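# Reseat the crooked part on the upright fixture and re-clamp

## Task

The part on the vertical plate is clamped askew. Get it seated over both locating pins and pressed against the side stop, then clamp it again so that the strap's heel rests on its step block and the cam lever is closed.

## Robot and tools

Robot: two UR7e-style six-joint arms, left_arm and right_arm, each with a Robotiq 2F-85 two-finger gripper and a wrist camera. left_arm's base stands at about (+0.011, +0.419, +0.013) m and right_arm's at about (+0.061, -0.451, +0.013) m, both turned essentially like the scene frame. The scene frame has its origin at table-top height midway between the arms, +x out over the table, +z up, and left_arm on the +y side. Image left and right do not match arm names.

Frames: every hand position, orientation, velocity and Hand target an arm reports is in that arm's own base frame. Fixed cameras and the table use the scene frame. Every commanded offset is along the axes of that arm's current Hand target. On the gripper, +z runs out along the fingers, the fingers open and close along y, and a camera block juts about 10 cm toward +x. end_effector_position is the point between the closed pads; closed fingertips reach about 19 mm past it.

execute_actions(actions, cameras): actions is a list of actions; each action is a list of up to 15 rows, one per 1/30 s step, and a short action repeats its final row until 15 steps pass. Every row holds 18 numbers, each in [-1, 1], covering both arms even if one stays put: left dx, dy, dz, rx, ry, rz, gripper position, force_limit, speed, then the same nine for the right. The six pose numbers are an offset from the Hand target at the start of that action (not from the previous row); 1.0 equals 0.6 m or 180 degrees, and rx, ry, rz form a single rotation vector. Because each action restarts from the current Hand target, sending the same offset again moves further. All zeros re-requests the present Hand target. cameras lists camera names, ["all"] or []; with an empty actions list images come by default.

move(target, speed, blend, stop_force, zero, blocking, cameras): target is one 18-number row, or a list of up to 15 rows, laid out and scaled as above; every row is an offset from the Hand targets at the start of the move, not from the previous row. Paths are straight and ignore obstacles. speed is the top speed in m/s (0.002 to 3.6, default 0.25; turning up to twice that in rad/s), one value or one per target. blend is a corner radius in m for lists; 0 stops at each point. stop_force (3 to 120 N, both arms) ends an arm's path once its wrist sensor feels that much push against its motion; don't rely on it while the gripper rotates, omit it when backing off a contact, and use it slowly. zero (only with stop_force) re-zeroes the sensor first if true. blocking=false returns after about 0.5 s while the move runs (not allowed with stop_force). In a list keep the finger numbers identical. The move: line reports the ending (done, off_target, moving, held, fault) and limits such as paced or held.

wait(seconds 0 to 10) lets time pass with commands held. stop brakes a running move. zoom_image(camera, region [x0, y0, x1, y1] in pixels, at most 504 by 504) enlarges part of the latest image of cam_head_left, cam_head_right, cam_high, cam_low, cam_left_wrist or cam_right_wrist (all 896x504). zero_wrist_force(arm) tares that arm's force sensor. read_manual returns licence text. finished_scene(scene) ends the scene irreversibly; call it only once the clamp holds on its own.

Gripper numbers: position +1 is fully open (85 mm), about -0.8 brings the pads together, -1 closes until blocked. force_limit and speed (both default +1) set grip strength; speed -1, 0, +1 is roughly 20, 85, 150 mm/s. A slow close at force_limit -1 gives a gentle grip (about 30 N per pad on a 40 mm part); a quick close from well open gives far more. To leave a gripper unchanged, resend its last three numbers, since 0 is a real command. New force_limit or speed only apply after position changes by 0.01 or more.

Results: end_effector_position (m), quaternion, velocities, Hand target (the last commanded pose after clipping, the base for the next offsets), Tool commands, position_measured in counts (3 open, about 130 = 40 mm, 230 pads touching), object_status (0 moving, 1 blocked while opening, 2 blocked while closing = holding, 3 reached the command), wrist force and torque in gripper axes plus the peak since last shown, joint torques, and motor temperatures. A gripper often settles short of its Hand target; the next command, even zeros, asks again, and any remaining gap can be sent as an offset. Orientation commands are clipped to 32 degrees from the current one per step.

Cautions: the arms are stiff, so aiming even slightly beyond a firm contact can trigger a fault stop of about 10 s (outside force near 150 N, or joint torque at its limit: 135 N m for the big joints, 25.2 N m for wrists). Approach contacts slowly. Keep the arms apart; the clearance check may hold a command but does not guarantee no touch, and a gripper must never close on the other arm. Avoid paths passing close to an arm's own base. Don't slam parts, release them while moving, or let anything fall or leave the table. Long loads or pushing toward unreachable poses heat motors; at 70 °C a MOTOR HOT line appears, and 85 °C brakes the arm for 30 s or more.

Each tool is called after "Call:" as name([rows], argument=value, ...), one row to a line, values as JSON.

## Session

Call:
execute_actions(actions=[])

Scene clock: 0.00 s.
left_arm: end_effector_position=(+0.1125, -0.4087, +0.2067) position_measured=3 object_status=3 end_effector_quat_wxyz=(-0.007, -0.521, +0.853, -0.002) | right_arm: end_effector_position=(+0.3356, +0.2108, +0.2299) position_measured=3 object_status=3 end_effector_quat_wxyz=(-0.264, +0.860, +0.435, +0.045)
Joint positions: left_arm=[-1.616 -1.743 2.05 -1.888 -1.58 -2.713] | right_arm=[3.717 -1.323 -2.186 -1.041 2.09 2.824]
Joint velocities: within noise
Joint torques (N m): no reading
Motor temperatures (°C): left_arm=[30 39 43 43 40 48] | right_arm=[41 32 40 36 39 50]
Wrist force (N): no reading
Wrist torque (N m): no reading
Wrist force, peak (N): no reading
Hand target: left_arm +0.1125, -0.4087, +0.2067; -0.007, -0.521, +0.853, -0.002 | right_arm +0.3356, +0.2108, +0.2299; -0.264, +0.860, +0.435, +0.045
Tool commands: left_gripper/position=+1.0 left_gripper/force_limit=+1.0 left_gripper/speed=+1.0 right_gripper/position=+1.0 right_gripper/force_limit=+1.0 right_gripper/speed=+1.0

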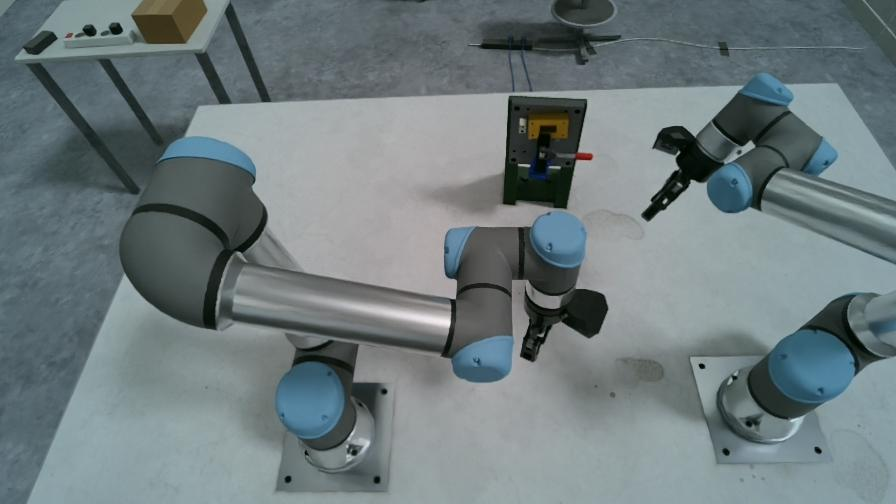

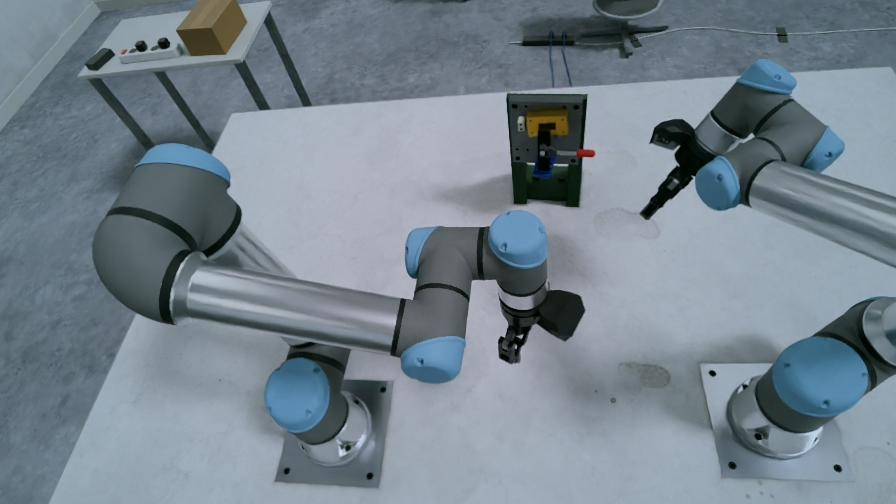

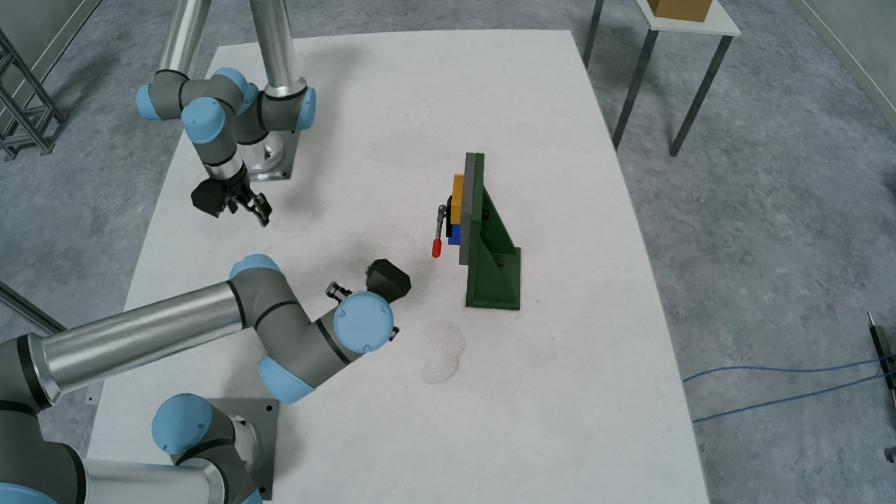

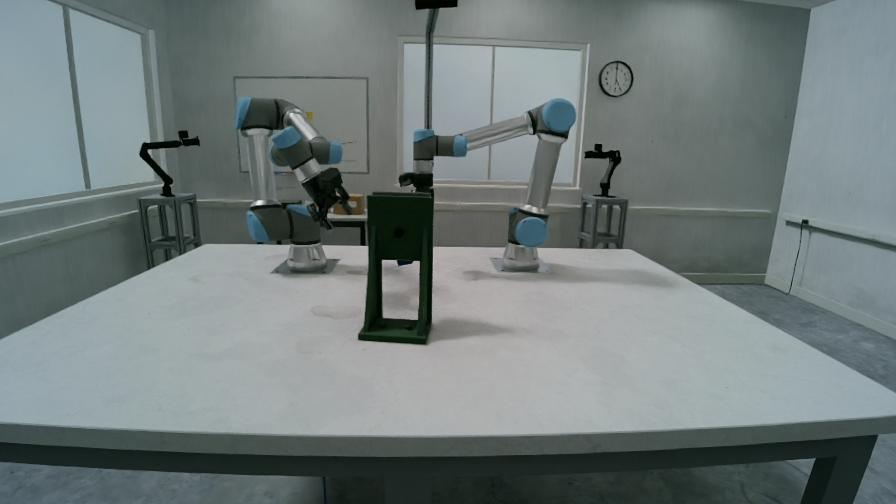

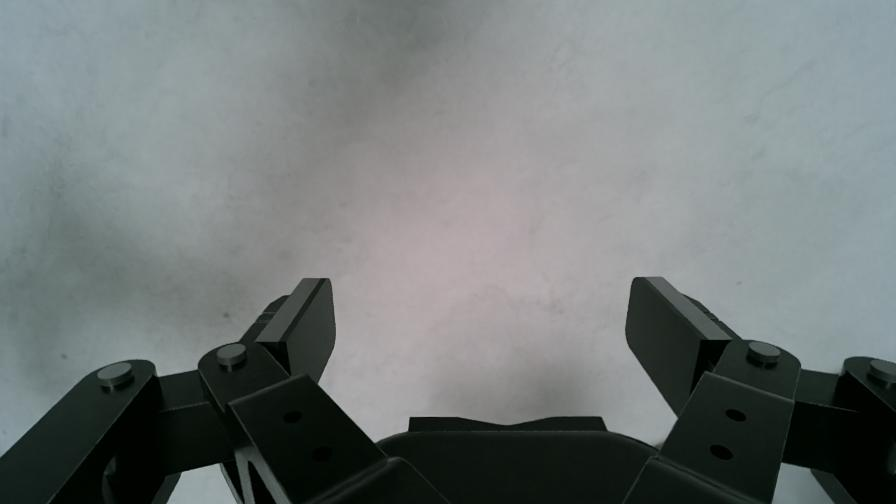

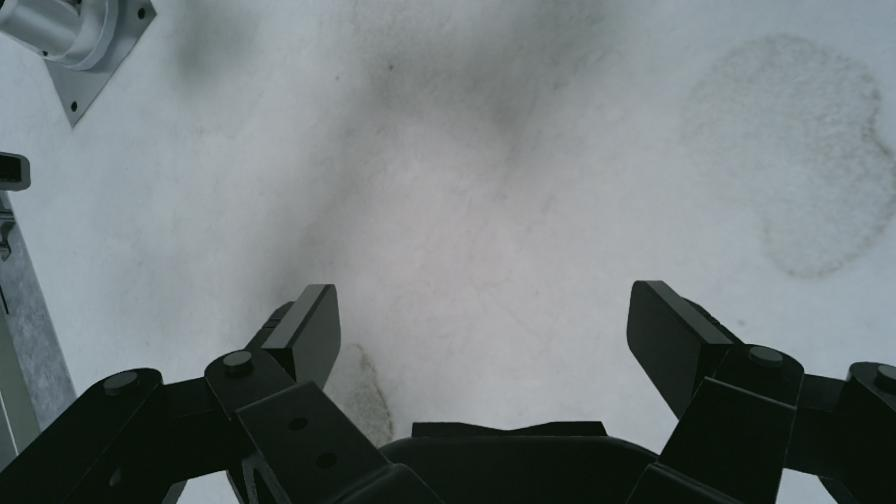

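Call:
zoom_image(camera="cam_head_left", region=[490, 85, 610, 215])

Call:
zoom_image(camera="cam_head_right", region=[490, 85, 610, 215])

Call:
zoom_image(camera="cam_high", region=[410, 140, 540, 320])

Scaled by 3.877 from the camera's 896x504 image, which has a finer 1280x720 frame.

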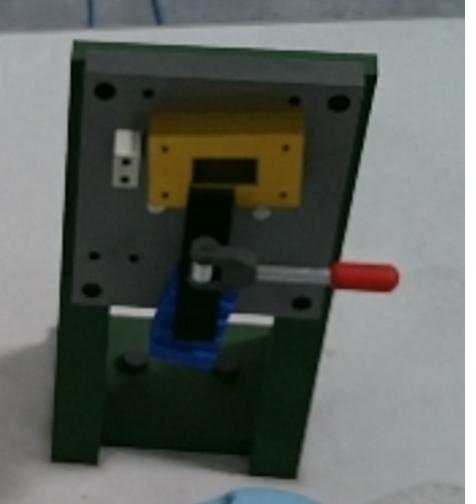

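Scaled by 3.877 from the camera's 896x504 image, which has a finer 1280x720 frame.

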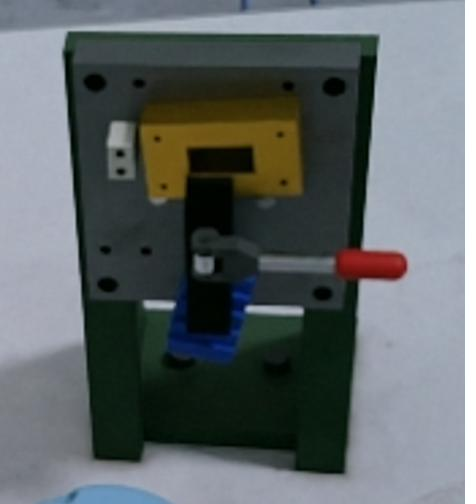

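Scaled by 2.800 from the camera's 896x504 image, which has a finer 1280x720 frame.

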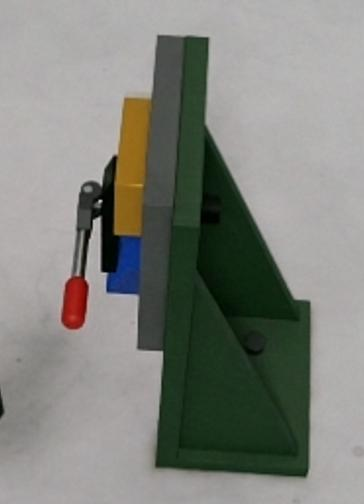

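Call:
move(target=[-0.1615,-0.3577,-0.1868,0.497,0.300,-0.489,1,1,1, 0,0,0,0,0,0,1,1,1], speed=0.25, cameras=["cam_head_left","cam_left_wrist"])

Scene clock: 104.80 s.
left_arm: end_effector_position=(+0.3498, -0.4196, +0.3166) position_measured=3 object_status=3 end_effector_quat_wxyz=(+0.035, +0.702, -0.035, +0.710) | right_arm: end_effector_position=(+0.3356, +0.2108, +0.2299) position_measured=3 object_status=3 end_effector_quat_wxyz=(-0.264, +0.860, +0.435, +0.045)
Joint positions: left_arm=[-1.672 -1.535 2.352 -2.508 0.012 -4.591] | right_arm=[3.717 -1.323 -2.186 -1.041 2.09 2.824]
Joint torques (N m): left_arm=[9.85 -8.2 -10.78 -4.21 4.04 1.26] | right_arm=[1.13 13.07 23.56 3.46 0.83 -0.11]
Wrist force (N): left_arm=[-1.5 0.6 -3.2] | right_arm=[-0.1 0.0 0.4]
Wrist torque (N m): left_arm=[0.45 -0.08 -0.44] | right_arm=[0.00 0.02 0.00]
Wrist force, peak (N): left_arm=[-1.6 0.7 -3.5] | right_arm=[-0.5 0.1 0.1]
Hand target: left_arm +0.3488, -0.4195, +0.3166; +0.000, +0.707, +0.000, +0.707 | right_arm +0.3356, +0.2108, +0.2299; -0.264, +0.860, +0.435, +0.045
Off the commanded pose: left_arm 0.001 m, 6 deg | right_arm 0.000 m, 0 deg.
move: off_target (left_arm)
camera_calibration:
cam_left_wrist: T_world_to_cam=[[-0.0891241, -0.996016, -0.00292915, -0.374799], [-0.319579, 0.0313813, -0.94704, 0.442006], [0.943359, -0.083468, -0.321103, -0.135214], [0, 0, 0, 1]] pos_world=[0.235407, -0.398462, 0.374082]
Images, in order (width x height): cam_head_left 896x504, cam_left_wrist 896x504.

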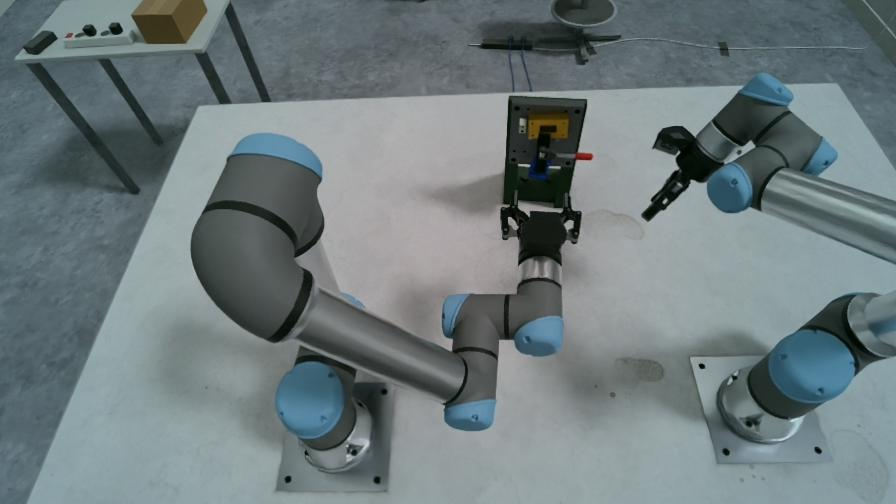

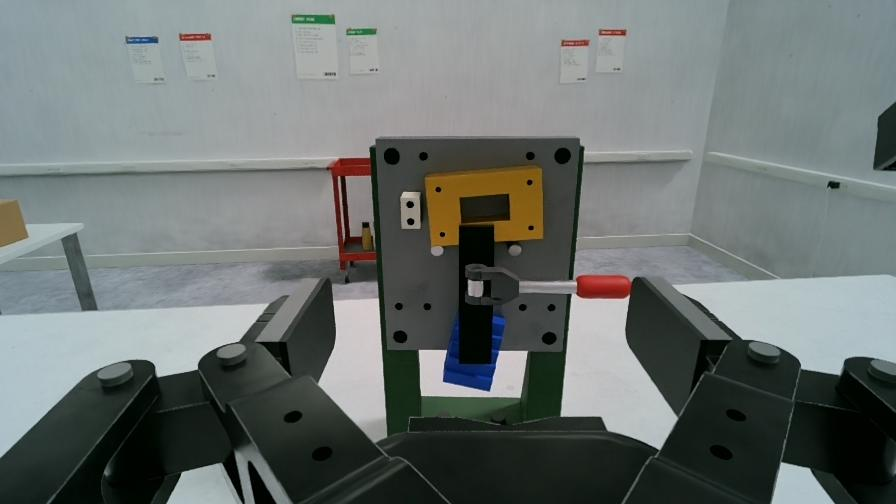

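Call:
zoom_image(camera="cam_left_wrist", region=[365, 125, 645, 405])

Scaled by 1.800 from the camera's 896x504 image, which has a finer 1280x720 frame.

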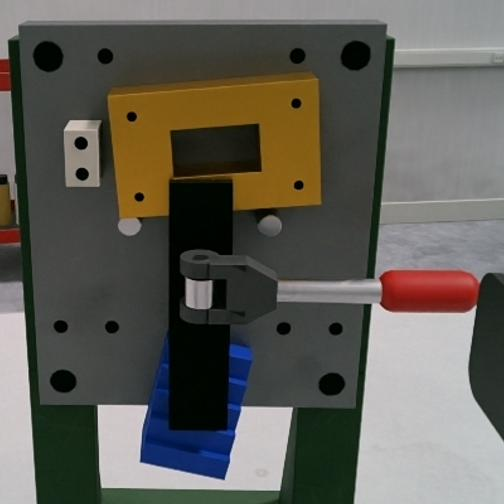

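Call:
move(target=[-0.06,-0.033,0.15,0,0,0,1,1,1, 0,0,0,0,0,0,1,1,1], speed=0.15, cameras=["cam_left_wrist"])

Call:
zoom_image(camera="cam_left_wrist", region=[330, 60, 670, 400])

Scene clock: 145.93 s.
left_arm: end_effector_position=(+0.4379, -0.3998, +0.2807) position_measured=3 object_status=3 end_effector_quat_wxyz=(-0.040, +0.709, +0.039, +0.703) | right_arm: end_effector_position=(+0.3356, +0.2108, +0.2299) position_measured=3 object_status=3 end_effector_quat_wxyz=(-0.264, +0.860, +0.435, +0.045)
Joint positions: left_arm=[-1.458 -1.343 2.22 -2.525 -0.007 -4.635] | right_arm=[3.717 -1.323 -2.186 -1.041 2.09 2.824]
Joint torques (N m): left_arm=[9.61 -14.67 -28.68 -4.36 0.91 1.44] | right_arm=[0.93 13.67 23.78 3.5 0.83 -0.13]
Wrist force (N): left_arm=[-1.6 0.7 -3.0] | right_arm=[-0.2 -0.1 0.2]
Wrist torque (N m): left_arm=[0.45 -0.07 -0.45] | right_arm=[-0.01 0.03 -0.01]
Wrist force, peak (N): left_arm=[-1.3 0.5 -4.2] | right_arm=[-0.5 0.1 0.1]
Hand target: left_arm +0.4388, -0.3997, +0.2807; +0.000, +0.707, +0.000, +0.707 | right_arm +0.3356, +0.2108, +0.2299; -0.264, +0.860, +0.435, +0.045
Off the commanded pose: left_arm 0.001 m, 6 deg | right_arm 0.000 m, 0 deg.
move: off_target (left_arm)
camera_calibration:
cam_left_wrist: T_world_to_cam=[[0.121573, -0.992578, -0.002907, -0.43821], [-0.336954, -0.0385155, -0.940733, 0.413455], [0.933639, 0.115347, -0.339136, -0.139435], [0, 0, 0, 1]] pos_world=[0.322771, -0.40295, 0.340389]
Images, in order (width x height): cam_left_wrist 896x504.

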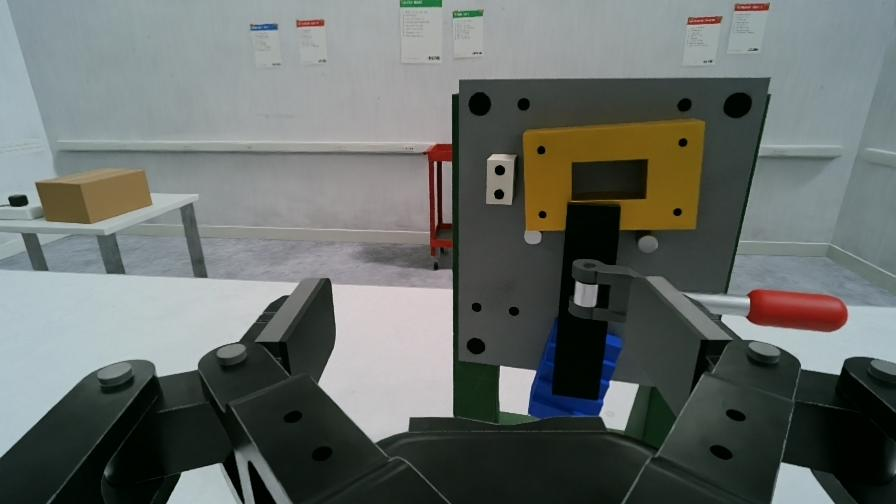

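Scaled by 1.482 from the camera's 896x504 image, which has a finer 1280x720 frame.

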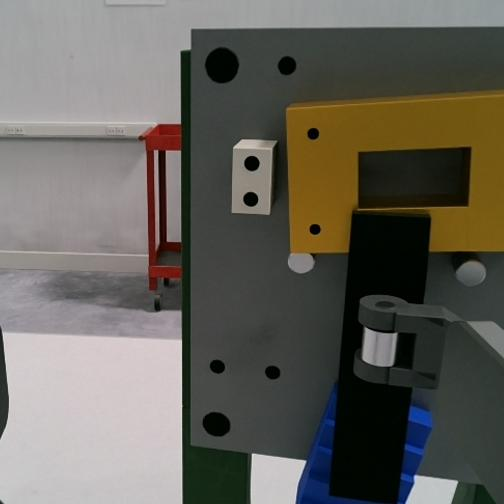

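Call:
move(target=[-0.067,-0.05,0.07,-0.25,0,0,1,1,1, 0,0,0,0,0,0,1,1,1], speed=0.2, cameras=["cam_left_wrist","cam_head_left"])

Call:
zoom_image(camera="cam_left_wrist", region=[330, 60, 670, 400])

Scene clock: 170.50 s.
left_arm: end_effector_position=(+0.4808, -0.3697, +0.2405) position_measured=3 object_status=3 end_effector_quat_wxyz=(+0.270, +0.653, -0.271, +0.653) | right_arm: end_effector_position=(+0.3356, +0.2108, +0.2299) position_measured=3 object_status=3 end_effector_quat_wxyz=(-0.264, +0.860, +0.435, +0.045)
Joint positions: left_arm=[-0.948 -1.002 2.32 -4.46 -1.408 -3.141] | right_arm=[3.717 -1.323 -2.186 -1.041 2.09 2.824]
Joint torques (N m): left_arm=[10.1 -21.14 -18.86 -3.74 -1.35 1.34] | right_arm=[0.69 13.69 23.09 3.43 0.68 0.04]
Wrist force (N): left_arm=[-1.7 0.8 -2.8] | right_arm=[-0.1 0.2 0.1]
Wrist torque (N m): left_arm=[0.48 -0.06 -0.44] | right_arm=[0.03 0.02 -0.01]
Wrist force, peak (N): left_arm=[-1.7 0.7 -3.3] | right_arm=[-0.2 0.1 0.4]
Hand target: left_arm +0.4808, -0.3697, +0.2405; +0.270, +0.653, -0.271, +0.653 | right_arm +0.3356, +0.2108, +0.2299; -0.264, +0.860, +0.435, +0.045
Off the commanded pose: left_arm 0.000 m, 0 deg | right_arm 0.000 m, 0 deg.
move: done; limits=paced
camera_calibration:
cam_left_wrist: T_world_to_cam=[[-0.699702, -0.714428, -0.00306099, 0.0841089], [-0.235405, 0.234594, -0.943159, 0.44401], [0.674537, -0.65921, -0.332327, -0.360018], [0, 0, 0, 1]] pos_world=[0.406219, -0.2814, 0.299387]
Images, in order (width x height): cam_head_left 896x504, cam_left_wrist 896x504.

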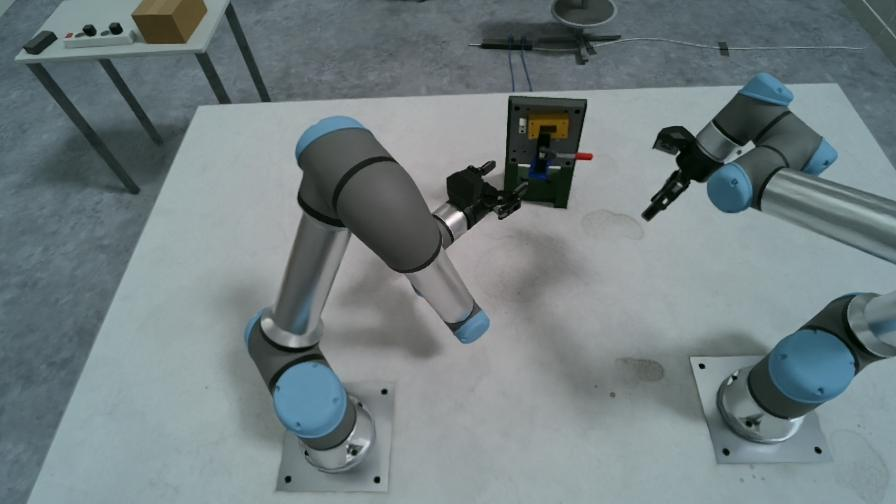

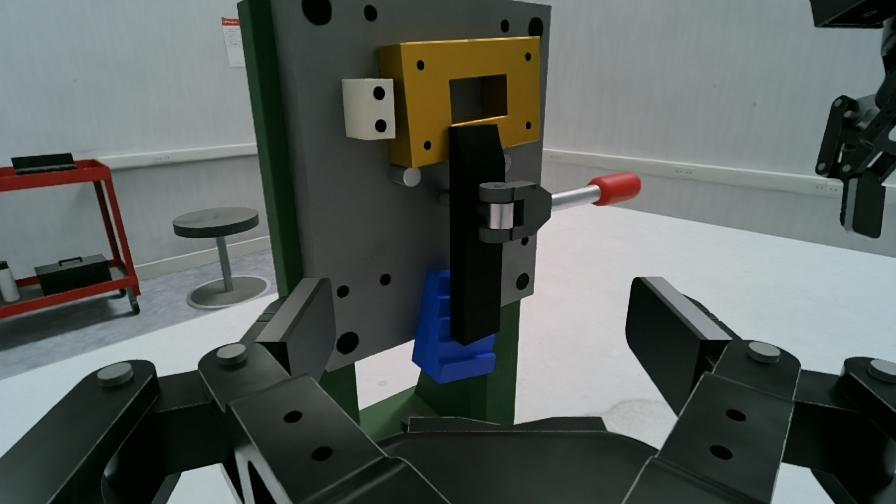

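Scaled by 1.482 from the camera's 896x504 image, which has a finer 1280x720 frame.

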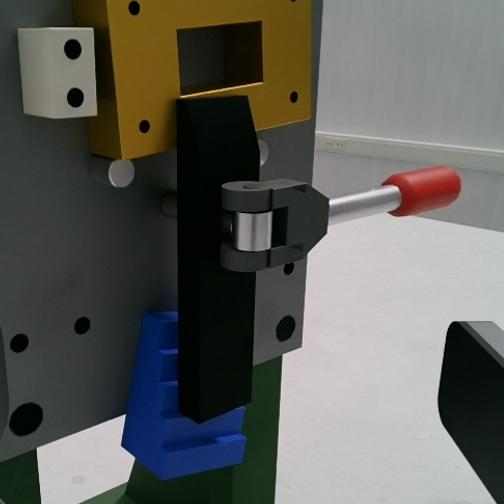

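Call:
execute_actions(actions=[], cameras=["cam_low","cam_high"])

Call:
zoom_image(camera="cam_low", region=[350, 180, 450, 350])

Call:
zoom_image(camera="cam_high", region=[400, 140, 540, 250])

Scene clock: 277.90 s.
left_arm: end_effector_position=(+0.4808, -0.3697, +0.2405) position_measured=3 object_status=3 end_effector_quat_wxyz=(+0.270, +0.653, -0.271, +0.653) | right_arm: end_effector_position=(+0.3356, +0.2108, +0.2299) position_measured=3 object_status=3 end_effector_quat_wxyz=(-0.264, +0.860, +0.435, +0.045)
Joint positions: left_arm=[-0.948 -1.002 2.32 -4.46 -1.408 -3.141] | right_arm=[3.717 -1.323 -2.186 -1.041 2.09 2.824]
Joint velocities: within noise
Joint torques (N m): left_arm=[9.74 -19.81 -18.31 -3.69 -1.31 1.4] | right_arm=[1.45 13.01 23.07 3.55 0.69 -0.14]
Motor temperatures (°C): left_arm=[30 38 41 42 39 47] | right_arm=[40 32 39 36 37 49]
Wrist force (N): left_arm=[-1.6 0.7 -2.8] | right_arm=[-0.2 0.1 0.1]
Wrist torque (N m): left_arm=[0.47 -0.06 -0.44] | right_arm=[0.02 0.03 0.00]
Wrist force, peak (N): left_arm=[-1.8 0.8 -3.1] | right_arm=[-0.4 0.2 0.3]
Hand target: left_arm +0.4808, -0.3697, +0.2405; +0.270, +0.653, -0.271, +0.653 | right_arm +0.3356, +0.2108, +0.2299; -0.264, +0.860, +0.435, +0.045
Tool commands: left_gripper/position=+1.0 left_gripper/force_limit=+1.0 left_gripper/speed=+1.0 right_gripper/position=+1.0 right_gripper/force_limit=+1.0 right_gripper/speed=+1.0
Off the commanded pose: left_arm 0.000 m, 0 deg | right_arm 0.000 m, 0 deg.
Images, in order (width x height): cam_high 896x504, cam_low 896x504.

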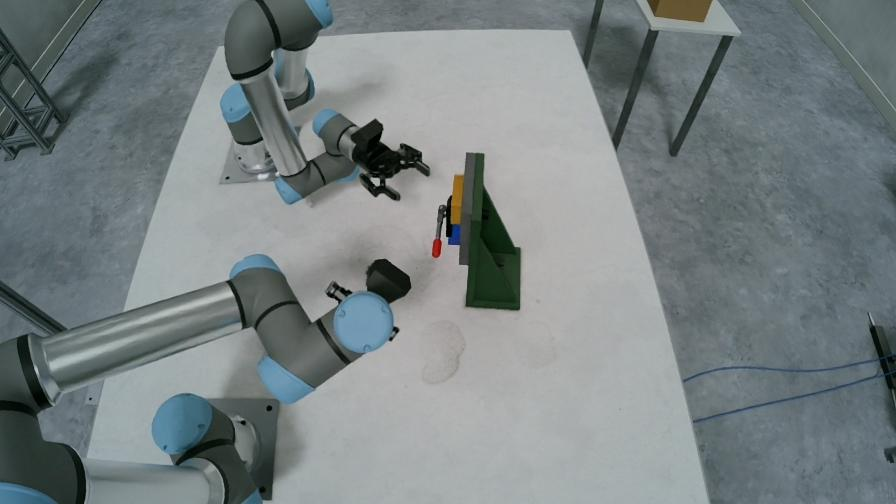

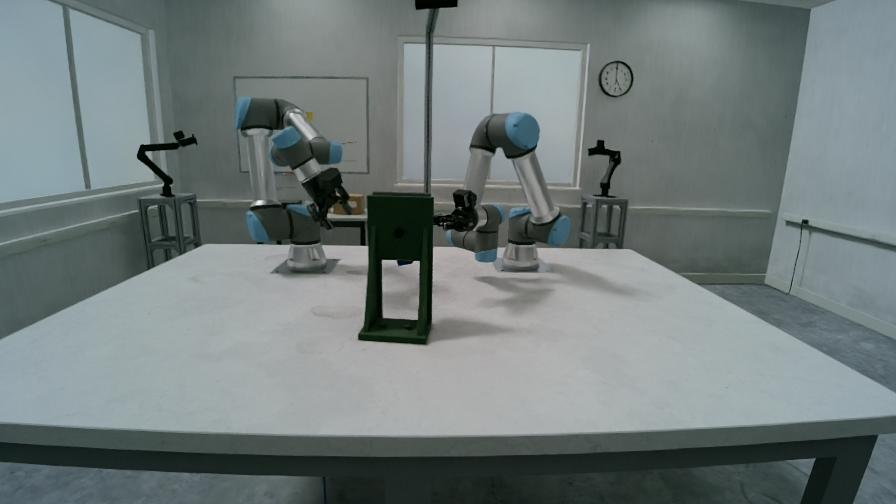

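Scaled by 2.965 from the camera's 896x504 image, which has a finer 1280x720 frame.

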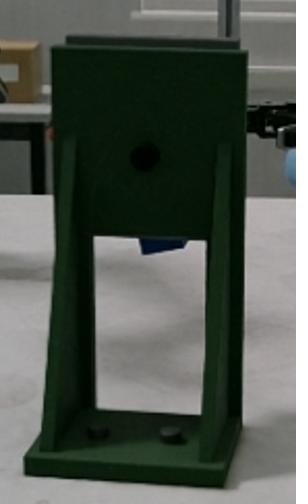

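Scaled by 3.600 from the camera's 896x504 image, which has a finer 1280x720 frame.

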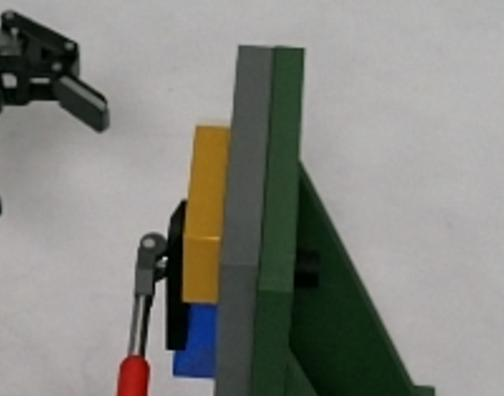

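Call:
move(target=[0,0,0,0,0,0,1,1,1, 0.1978,0.0308,0.0345,-0.1455,0.3979,-0.0747,1,1,1], speed=0.2, cameras=["cam_right_wrist","cam_head_right"])

Call:
zoom_image(camera="cam_right_wrist", region=[280, 40, 640, 400])

Scene clock: 438.13 s.
left_arm: end_effector_position=(+0.4808, -0.3697, +0.2405) position_measured=3 object_status=3 end_effector_quat_wxyz=(+0.270, +0.653, -0.271, +0.653) | right_arm: end_effector_position=(+0.4201, +0.2980, +0.2410) position_measured=3 object_status=3 end_effector_quat_wxyz=(-0.271, +0.653, +0.271, +0.653)
Joint positions: left_arm=[-0.948 -1.002 2.32 -4.46 -1.408 -3.141] | right_arm=[4.122 -2.083 -2.576 1.517 1.376 3.142]
Joint torques (N m): left_arm=[10.56 -19.48 -19.79 -3.73 -1.24 1.04] | right_arm=[9.72 19.87 10.45 4.75 -2.75 -1.83]
Wrist force (N): left_arm=[-1.4 0.6 -3.0] | right_arm=[-1.6 -0.3 1.3]
Wrist torque (N m): left_arm=[0.46 -0.10 -0.43] | right_arm=[-0.43 0.33 0.21]
Wrist force, peak (N): left_arm=[-1.7 0.7 -3.1] | right_arm=[-2.0 -0.7 1.5]
Hand target: left_arm +0.4808, -0.3697, +0.2405; +0.270, +0.653, -0.271, +0.653 | right_arm +0.4201, +0.2980, +0.2410; -0.271, +0.653, +0.271, +0.653
Off the commanded pose: left_arm 0.000 m, 0 deg | right_arm 0.000 m, 0 deg.
move: done
camera_calibration:
cam_right_wrist: T_world_to_cam=[[0.714502, -0.699184, -0.025065, -0.0719767], [-0.238237, -0.209459, -0.948351, 0.412065], [0.657822, 0.683571, -0.31623, -0.273421], [0, 0, 0, 1]] pos_world=[0.329459, 0.222888, 0.302515]
Images, in order (width x height): cam_head_right 896x504, cam_right_wrist 896x504.

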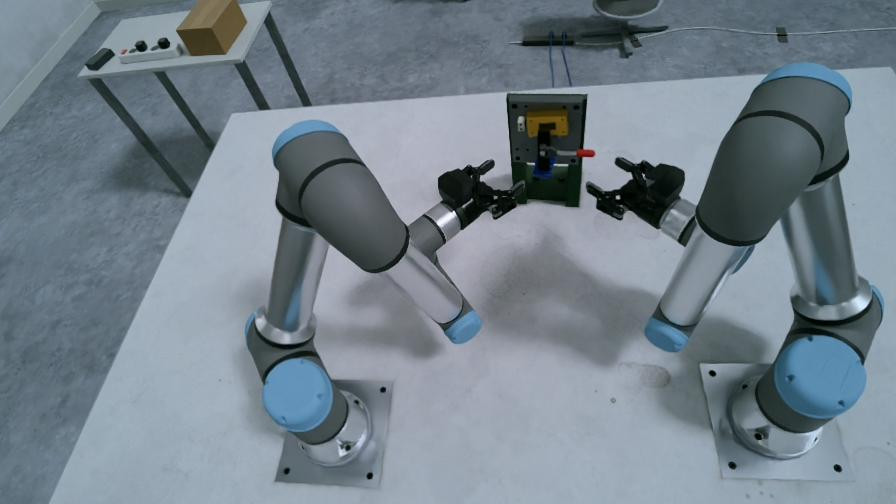

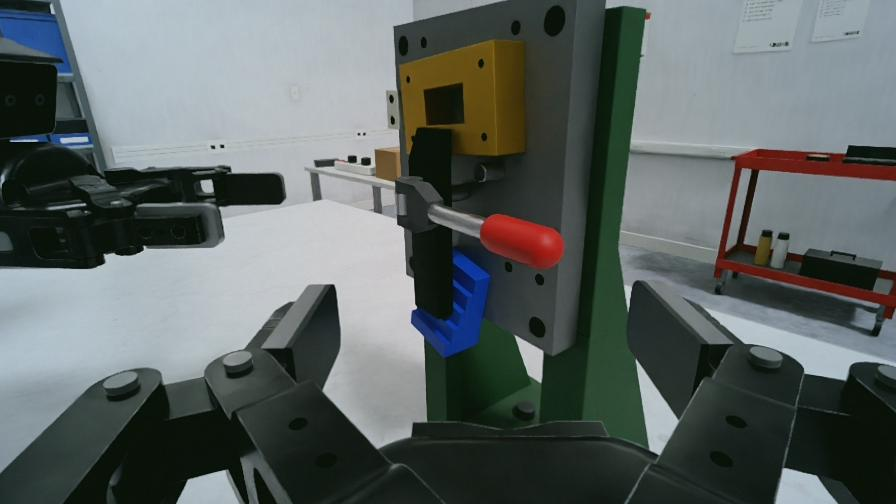

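Scaled by 1.400 from the camera's 896x504 image, which has a finer 1280x720 frame.

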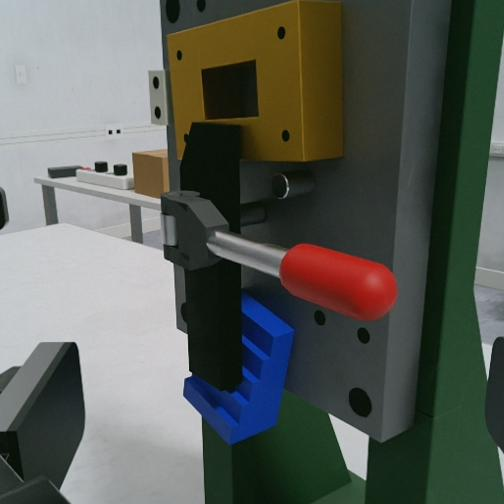

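Call:
move(target=[-0.1342,0.1386,-0.185,0.2421,-0.1845,-0.0765,1,1,1, 0,0,0,0,0,0,1,1,1], speed=0.2, cameras=[])

Scene clock: 585.10 s.
left_arm: end_effector_position=(+0.3436, -0.3500, +0.1599) position_measured=3 object_status=3 end_effector_quat_wxyz=(+0.000, +0.887, +0.000, +0.462) | right_arm: end_effector_position=(+0.4201, +0.2980, +0.2410) position_measured=3 object_status=3 end_effector_quat_wxyz=(-0.271, +0.653, +0.271, +0.653)
Joint positions: left_arm=[-1.571 -1.63 2.422 -2.361 -0.611 -4.714] | right_arm=[4.122 -2.083 -2.576 1.517 1.376 3.142]
Joint torques (N m): left_arm=[8.66 -4.23 -30.54 -0.86 0.75 -1.94] | right_arm=[10.42 20.56 10.02 4.84 -2.65 -1.71]
Wrist force (N): left_arm=[-1.3 0.9 -1.5] | right_arm=[-1.5 -0.4 1.4]
Wrist torque (N m): left_arm=[0.29 -0.06 -0.23] | right_arm=[-0.45 0.33 0.22]
Wrist force, peak (N): left_arm=[-1.7 0.6 -3.2] | right_arm=[-1.8 -0.4 1.4]
Hand target: left_arm +0.3436, -0.3500, +0.1599; +0.000, +0.887, +0.000, +0.462 | right_arm +0.4201, +0.2980, +0.2410; -0.271, +0.653, +0.271, +0.653
Off the commanded pose: left_arm 0.000 m, 0 deg | right_arm 0.000 m, 0 deg.
move: done
No camera images: "cameras" was empty.

Call:
move([
  [0.2452,0,-0.0772,0,0.1944,0,1,1,1, 0,0,0,0,0,0,1,1,1],
  [0.4013,0,-0.2813,0,0.3889,0,1,1,1, 0,0,0,0,0,0,1,1,1],
], speed=0.2, blend=0.02, cameras=[])

Scene clock: 604.13 s.
left_arm: end_effector_position=(+0.3435, -0.3501, +0.4539) position_measured=3 object_status=3 end_effector_quat_wxyz=(+0.000, +0.462, +0.000, +0.887) | right_arm: end_effector_position=(+0.4201, +0.2980, +0.2410) position_measured=3 object_status=3 end_effector_quat_wxyz=(-0.271, +0.653, +0.271, +0.653)
Joint positions: left_arm=[-1.572 -1.627 2.424 -2.369 0.61 -4.709] | right_arm=[4.122 -2.083 -2.576 1.517 1.376 3.142]
Joint torques (N m): left_arm=[10.51 -25 -30.45 -1.13 3.4 -2.03] | right_arm=[9.44 20.33 10.89 4.97 -2.76 -1.83]
Wrist force (N): left_arm=[-1.8 0.3 -4.8] | right_arm=[-1.6 -0.4 1.5]
Wrist torque (N m): left_arm=[0.59 0.00 -0.31] | right_arm=[-0.44 0.33 0.21]
Wrist force, peak (N): left_arm=[-1.8 0.3 -4.8] | right_arm=[-1.7 -0.4 1.5]
Hand target: left_arm +0.3435, -0.3501, +0.4540; +0.000, +0.462, +0.000, +0.887 | right_arm +0.4201, +0.2980, +0.2410; -0.271, +0.653, +0.271, +0.653
Off the commanded pose: left_arm 0.000 m, 0 deg | right_arm 0.000 m, 0 deg.
move: done
No camera images: "cameras" was empty.

Call:
move(target=[0,0,0,0,0,0.5417,1,1,1, 0,0,-0.2,0,0,0,1,1,1], speed=0.25, cameras=[])

Call:
move(target=[0.2092,0.1965,-0.11,-0.1723,0.1583,-0.0425,1,1,1, 0,0,0,0,0,0,1,1,1], speed=0.2, cameras=["cam_head_left"])

Scene clock: 653.00 s.
left_arm: end_effector_position=(+0.3435, -0.3501, +0.4540) position_measured=3 object_status=3 end_effector_quat_wxyz=(-0.353, +0.424, -0.184, +0.814) | right_arm: end_effector_position=(+0.3851, +0.2629, +0.2410) position_measured=3 object_status=3 end_effector_quat_wxyz=(-0.271, +0.653, +0.271, +0.653)
Joint positions: left_arm=[-1.572 -1.627 2.424 -2.369 0.611 -3.892] | right_arm=[4.176 -2.088 -2.717 1.663 1.322 3.142]
Joint torques (N m): left_arm=[-9.43 -4.6 -29.85 -4.51 0.56 1.18] | right_arm=[-8.58 31.45 7.09 -0.05 2.48 1.11]
Wrist force (N): left_arm=[-0.9 0.0 -4.6] | right_arm=[-1.5 -0.5 1.5]
Wrist torque (N m): left_arm=[0.36 -0.05 -0.32] | right_arm=[-0.45 0.30 0.22]
Wrist force, peak (N): left_arm=[-1.6 0.5 -4.9] | right_arm=[-1.8 -0.5 1.6]
Hand target: left_arm +0.3435, -0.3501, +0.4540; -0.353, +0.424, -0.184, +0.814 (not the last commanded pose) | right_arm +0.3851, +0.2629, +0.2410; -0.271, +0.653, +0.271, +0.653 (not the last commanded pose)
Off the commanded pose: left_arm 0.000 m, 51 deg | right_arm 0.071 m, 0 deg.
move: held (right_arm; a check stopped the path), off_target (left_arm; braked when a check withheld steps of right_arm); limits=held
pose unreachable (right arm): on one or more control steps of this call, first in action 0 (counted from 0), this arm could not follow its commanded pose, so it was not sent that pose on those steps. It may still have moved: this result reports where it is.
cause: moving toward the commanded pose would bring two parts of the arm too close to each other (joints 3 (elbow) to 5 (wrist 2) lie between them).
No camera images: "cameras" was empty.

Scene clock: 655.53 s.
left_arm: end_effector_position=(+0.2897, -0.5223, +0.4159) position_measured=3 object_status=3 end_effector_quat_wxyz=(-0.119, +0.302, -0.444, +0.835) | right_arm: end_effector_position=(+0.3851, +0.2629, +0.2410) position_measured=3 object_status=3 end_effector_quat_wxyz=(-0.271, +0.653, +0.271, +0.653)
Joint positions: left_arm=[-1.572 -1.675 2.192 -1.08 0.913 -4.8] | right_arm=[4.176 -2.088 -2.717 1.663 1.322 3.142]
Joint torques (N m): left_arm=[9.88 -6.4 -34.32 -1.04 2.3 -1.77] | right_arm=[-8.47 30.72 7.53 -0.1 2.37 0.36]
Wrist force (N): left_arm=[-0.7 -0.1 -4.0] | right_arm=[-1.6 -0.6 1.6]
Wrist torque (N m): left_arm=[0.25 -0.03 -0.13] | right_arm=[-0.46 0.33 0.22]
Wrist force, peak (N): left_arm=[-1.1 0.2 -4.6] | right_arm=[-1.8 -0.6 1.7]
Hand target: left_arm +0.2897, -0.5223, +0.4159; -0.119, +0.302, -0.444, +0.835 | right_arm +0.3851, +0.2629, +0.2410; -0.271, +0.653, +0.271, +0.653
Off the commanded pose: left_arm 0.000 m, 0 deg | right_arm 0.000 m, 0 deg.
move: done
Images, in order (width x height): cam_head_left 896x504.

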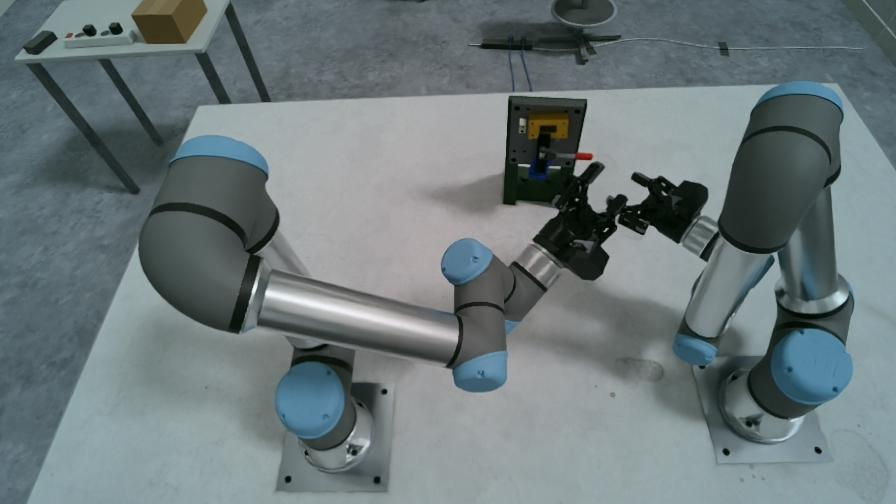

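Call:
move(target=[-0.4865,0.245,-0.0843,-0.3135,-0.1123,0.727,1,1,1, 0,0,0,0,0,0,1,1,1], speed=0.2, cameras=["cam_left_wrist","cam_head_left"])

Scene clock: 711.27 s.
left_arm: end_effector_position=(+0.4788, -0.4369, +0.1584) position_measured=3 object_status=3 end_effector_quat_wxyz=(+0.705, +0.135, +0.694, +0.050) | right_arm: end_effector_position=(+0.3851, +0.2629, +0.2410) position_measured=3 object_status=3 end_effector_quat_wxyz=(-0.271, +0.653, +0.271, +0.653)
Joint positions: left_arm=[-1.359 -1.135 1.965 -0.829 0.332 -2.88] | right_arm=[4.176 -2.088 -2.717 1.663 1.322 3.142]
Joint torques (N m): left_arm=[9.96 -22.48 -8.25 -2.17 -1.08 1.33] | right_arm=[-7.58 31.38 7.9 0.02 2.35 -1.68]
Wrist force (N): left_arm=[1.0 -1.6 -3.1] | right_arm=[-1.7 -0.6 1.4]
Wrist torque (N m): left_arm=[0.10 0.05 0.16] | right_arm=[-0.46 0.34 0.22]
Wrist force, peak (N): left_arm=[-0.6 0.1 -4.3] | right_arm=[-1.8 -0.6 1.7]
Hand target: left_arm +0.4788, -0.4369, +0.1584; +0.705, +0.135, +0.694, +0.050 | right_arm +0.3851, +0.2629, +0.2410; -0.271, +0.653, +0.271, +0.653
Off the commanded pose: left_arm 0.000 m, 0 deg | right_arm 0.000 m, 0 deg.
move: done
camera_calibration:
cam_left_wrist: T_world_to_cam=[[0.125953, 0.95681, 0.262012, 0.327272], [-0.358925, -0.20227, 0.911186, -0.0436476], [0.924829, -0.208809, 0.317946, -0.456326], [0, 0, 0, 1]] pos_world=[0.365136, -0.417251, 0.0991088]
Images, in order (width x height): cam_head_left 896x504, cam_left_wrist 896x504.

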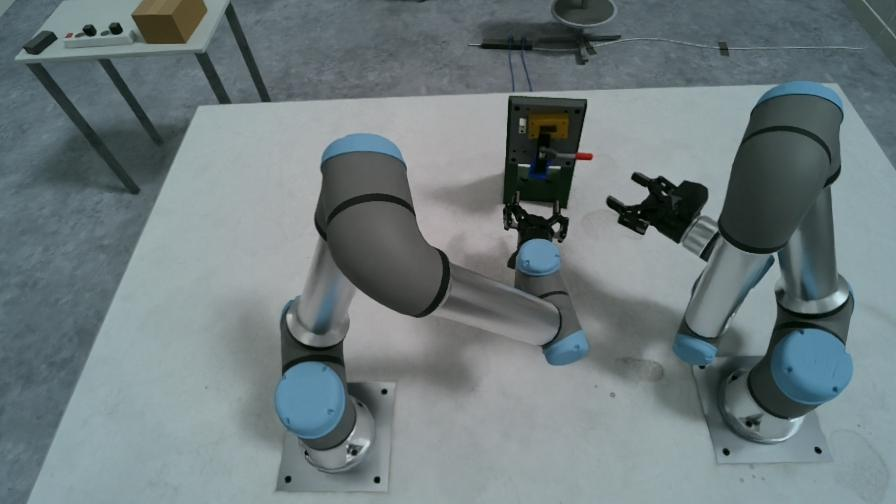

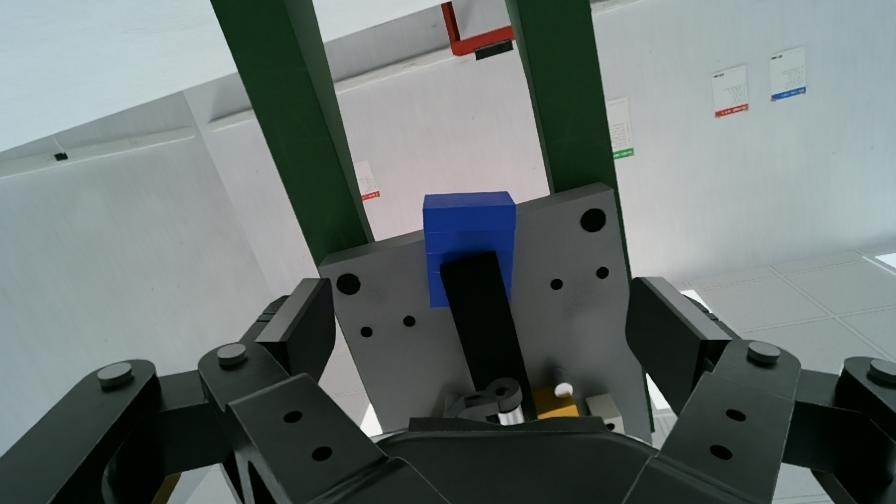

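Call:
zoom_image(camera="cam_left_wrist", region=[320, 150, 660, 440])

Scaled by 1.482 from the camera's 896x504 image, which has a finer 1280x720 frame.

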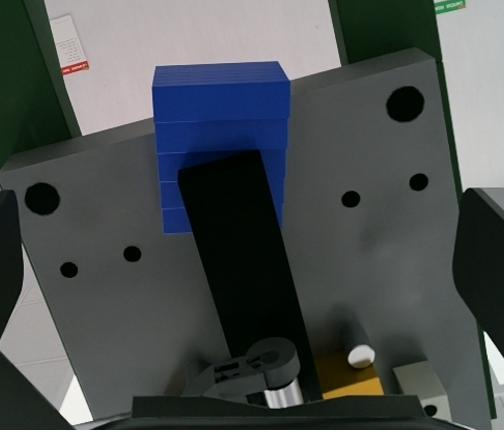

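Call:
move(target=[0,0,0.1,0,0,0,1,1,1, 0,0,0,0,0,0,1,1,1], speed=0.1, stop_force=15, cameras=["cam_left_wrist"])

Scene clock: 760.53 s.
left_arm: end_effector_position=(+0.5384, -0.4441, +0.1584) position_measured=3 object_status=3 end_effector_quat_wxyz=(+0.705, +0.135, +0.694, +0.050) | right_arm: end_effector_position=(+0.3851, +0.2629, +0.2410) position_measured=3 object_status=3 end_effector_quat_wxyz=(-0.271, +0.653, +0.271, +0.653)
Joint positions: left_arm=[-1.239 -1.068 1.851 -0.783 0.452 -2.879] | right_arm=[4.176 -2.088 -2.717 1.663 1.322 3.142]
Joint torques (N m): left_arm=[10.21 -25.4 -28.42 1.03 1.76 -1.78] | right_arm=[-8.57 30.65 8.01 0.09 2.18 -1.68]
Wrist force (N): left_arm=[1.1 -1.5 -3.2] | right_arm=[-1.6 -0.5 1.5]
Wrist torque (N m): left_arm=[0.13 0.04 0.29] | right_arm=[-0.46 0.32 0.22]
Wrist force, peak (N): left_arm=[1.1 -1.5 -3.7] | right_arm=[-1.9 -0.8 1.7]
Hand target: left_arm +0.5384, -0.4441, +0.1584; +0.705, +0.135, +0.694, +0.050 | right_arm +0.3851, +0.2629, +0.2410; -0.271, +0.653, +0.271, +0.653
Off the commanded pose: left_arm 0.000 m, 0 deg | right_arm 0.000 m, 0 deg.
move: done
camera_calibration:
cam_left_wrist: T_world_to_cam=[[0.125986, 0.956788, 0.262077, 0.326651], [-0.359151, -0.20227, 0.911097, -0.0235157], [0.924737, -0.208911, 0.318149, -0.51294], [0, 0, 0, 1]] pos_world=[0.424736, -0.424451, 0.0990086]
Images, in order (width x height): cam_left_wrist 896x504.

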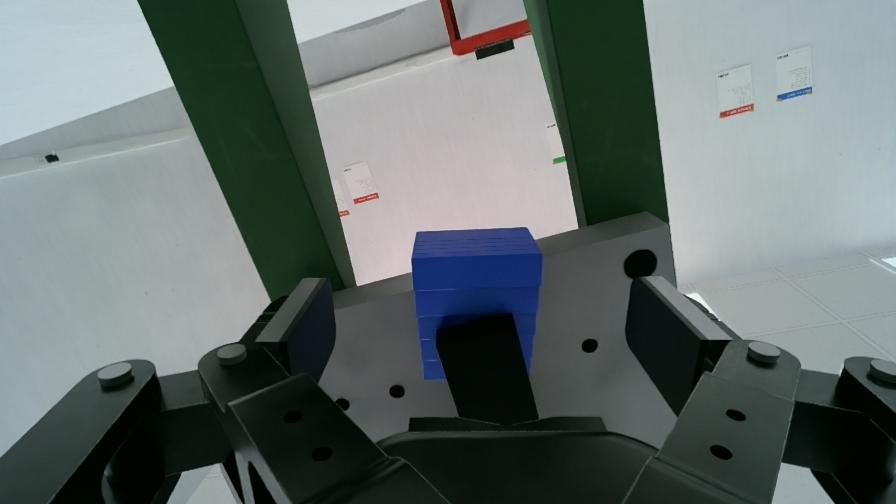

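Call:
move(target=[-0.0033,0,0.0375,0,0,0,1,1,1, 0,0,0,0,0,0,1,1,1], speed=0.06, stop_force=12, cameras=["cam_left_wrist"])

Scene clock: 778.47 s.
left_arm: end_effector_position=(+0.5607, -0.4473, +0.1603) position_measured=3 object_status=3 end_effector_quat_wxyz=(+0.705, +0.135, +0.694, +0.050) | right_arm: end_effector_position=(+0.3851, +0.2629, +0.2410) position_measured=3 object_status=3 end_effector_quat_wxyz=(-0.271, +0.653, +0.271, +0.653)
Joint positions: left_arm=[-1.199 -1.043 1.8 -0.758 0.492 -2.879] | right_arm=[4.176 -2.088 -2.717 1.663 1.322 3.142]
Joint torques (N m): left_arm=[10.37 -27.49 -28.91 0.78 1.65 -1.94] | right_arm=[-7.29 30.91 7.91 0.03 2.25 -1.45]
Wrist force (N): left_arm=[1.0 -1.4 -2.9] | right_arm=[-1.8 -0.4 1.6]
Wrist torque (N m): left_arm=[0.14 0.06 0.28] | right_arm=[-0.44 0.35 0.22]
Wrist force, peak (N): left_arm=[1.1 -1.5 -3.4] | right_arm=[-1.7 -0.7 1.8]
Hand target: left_arm +0.5607, -0.4473, +0.1603; +0.705, +0.135, +0.694, +0.050 | right_arm +0.3851, +0.2629, +0.2410; -0.271, +0.653, +0.271, +0.653
Off the commanded pose: left_arm 0.000 m, 0 deg | right_arm 0.000 m, 0 deg.
move: done
camera_calibration:
cam_left_wrist: T_world_to_cam=[[0.125986, 0.956788, 0.262077, 0.326405], [-0.359151, -0.20227, 0.911097, -0.017885], [0.924737, -0.208911, 0.318149, -0.534835], [0, 0, 0, 1]] pos_world=[0.447036, -0.427651, 0.100909]
Images, in order (width x height): cam_left_wrist 896x504.

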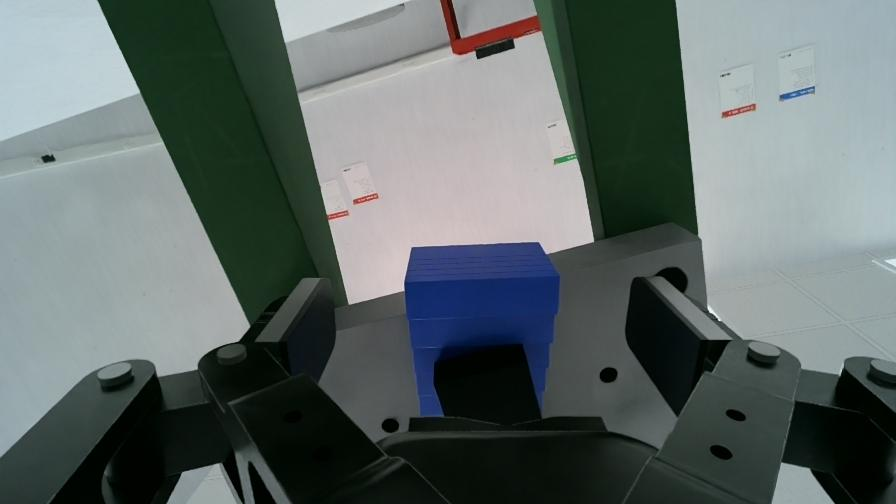

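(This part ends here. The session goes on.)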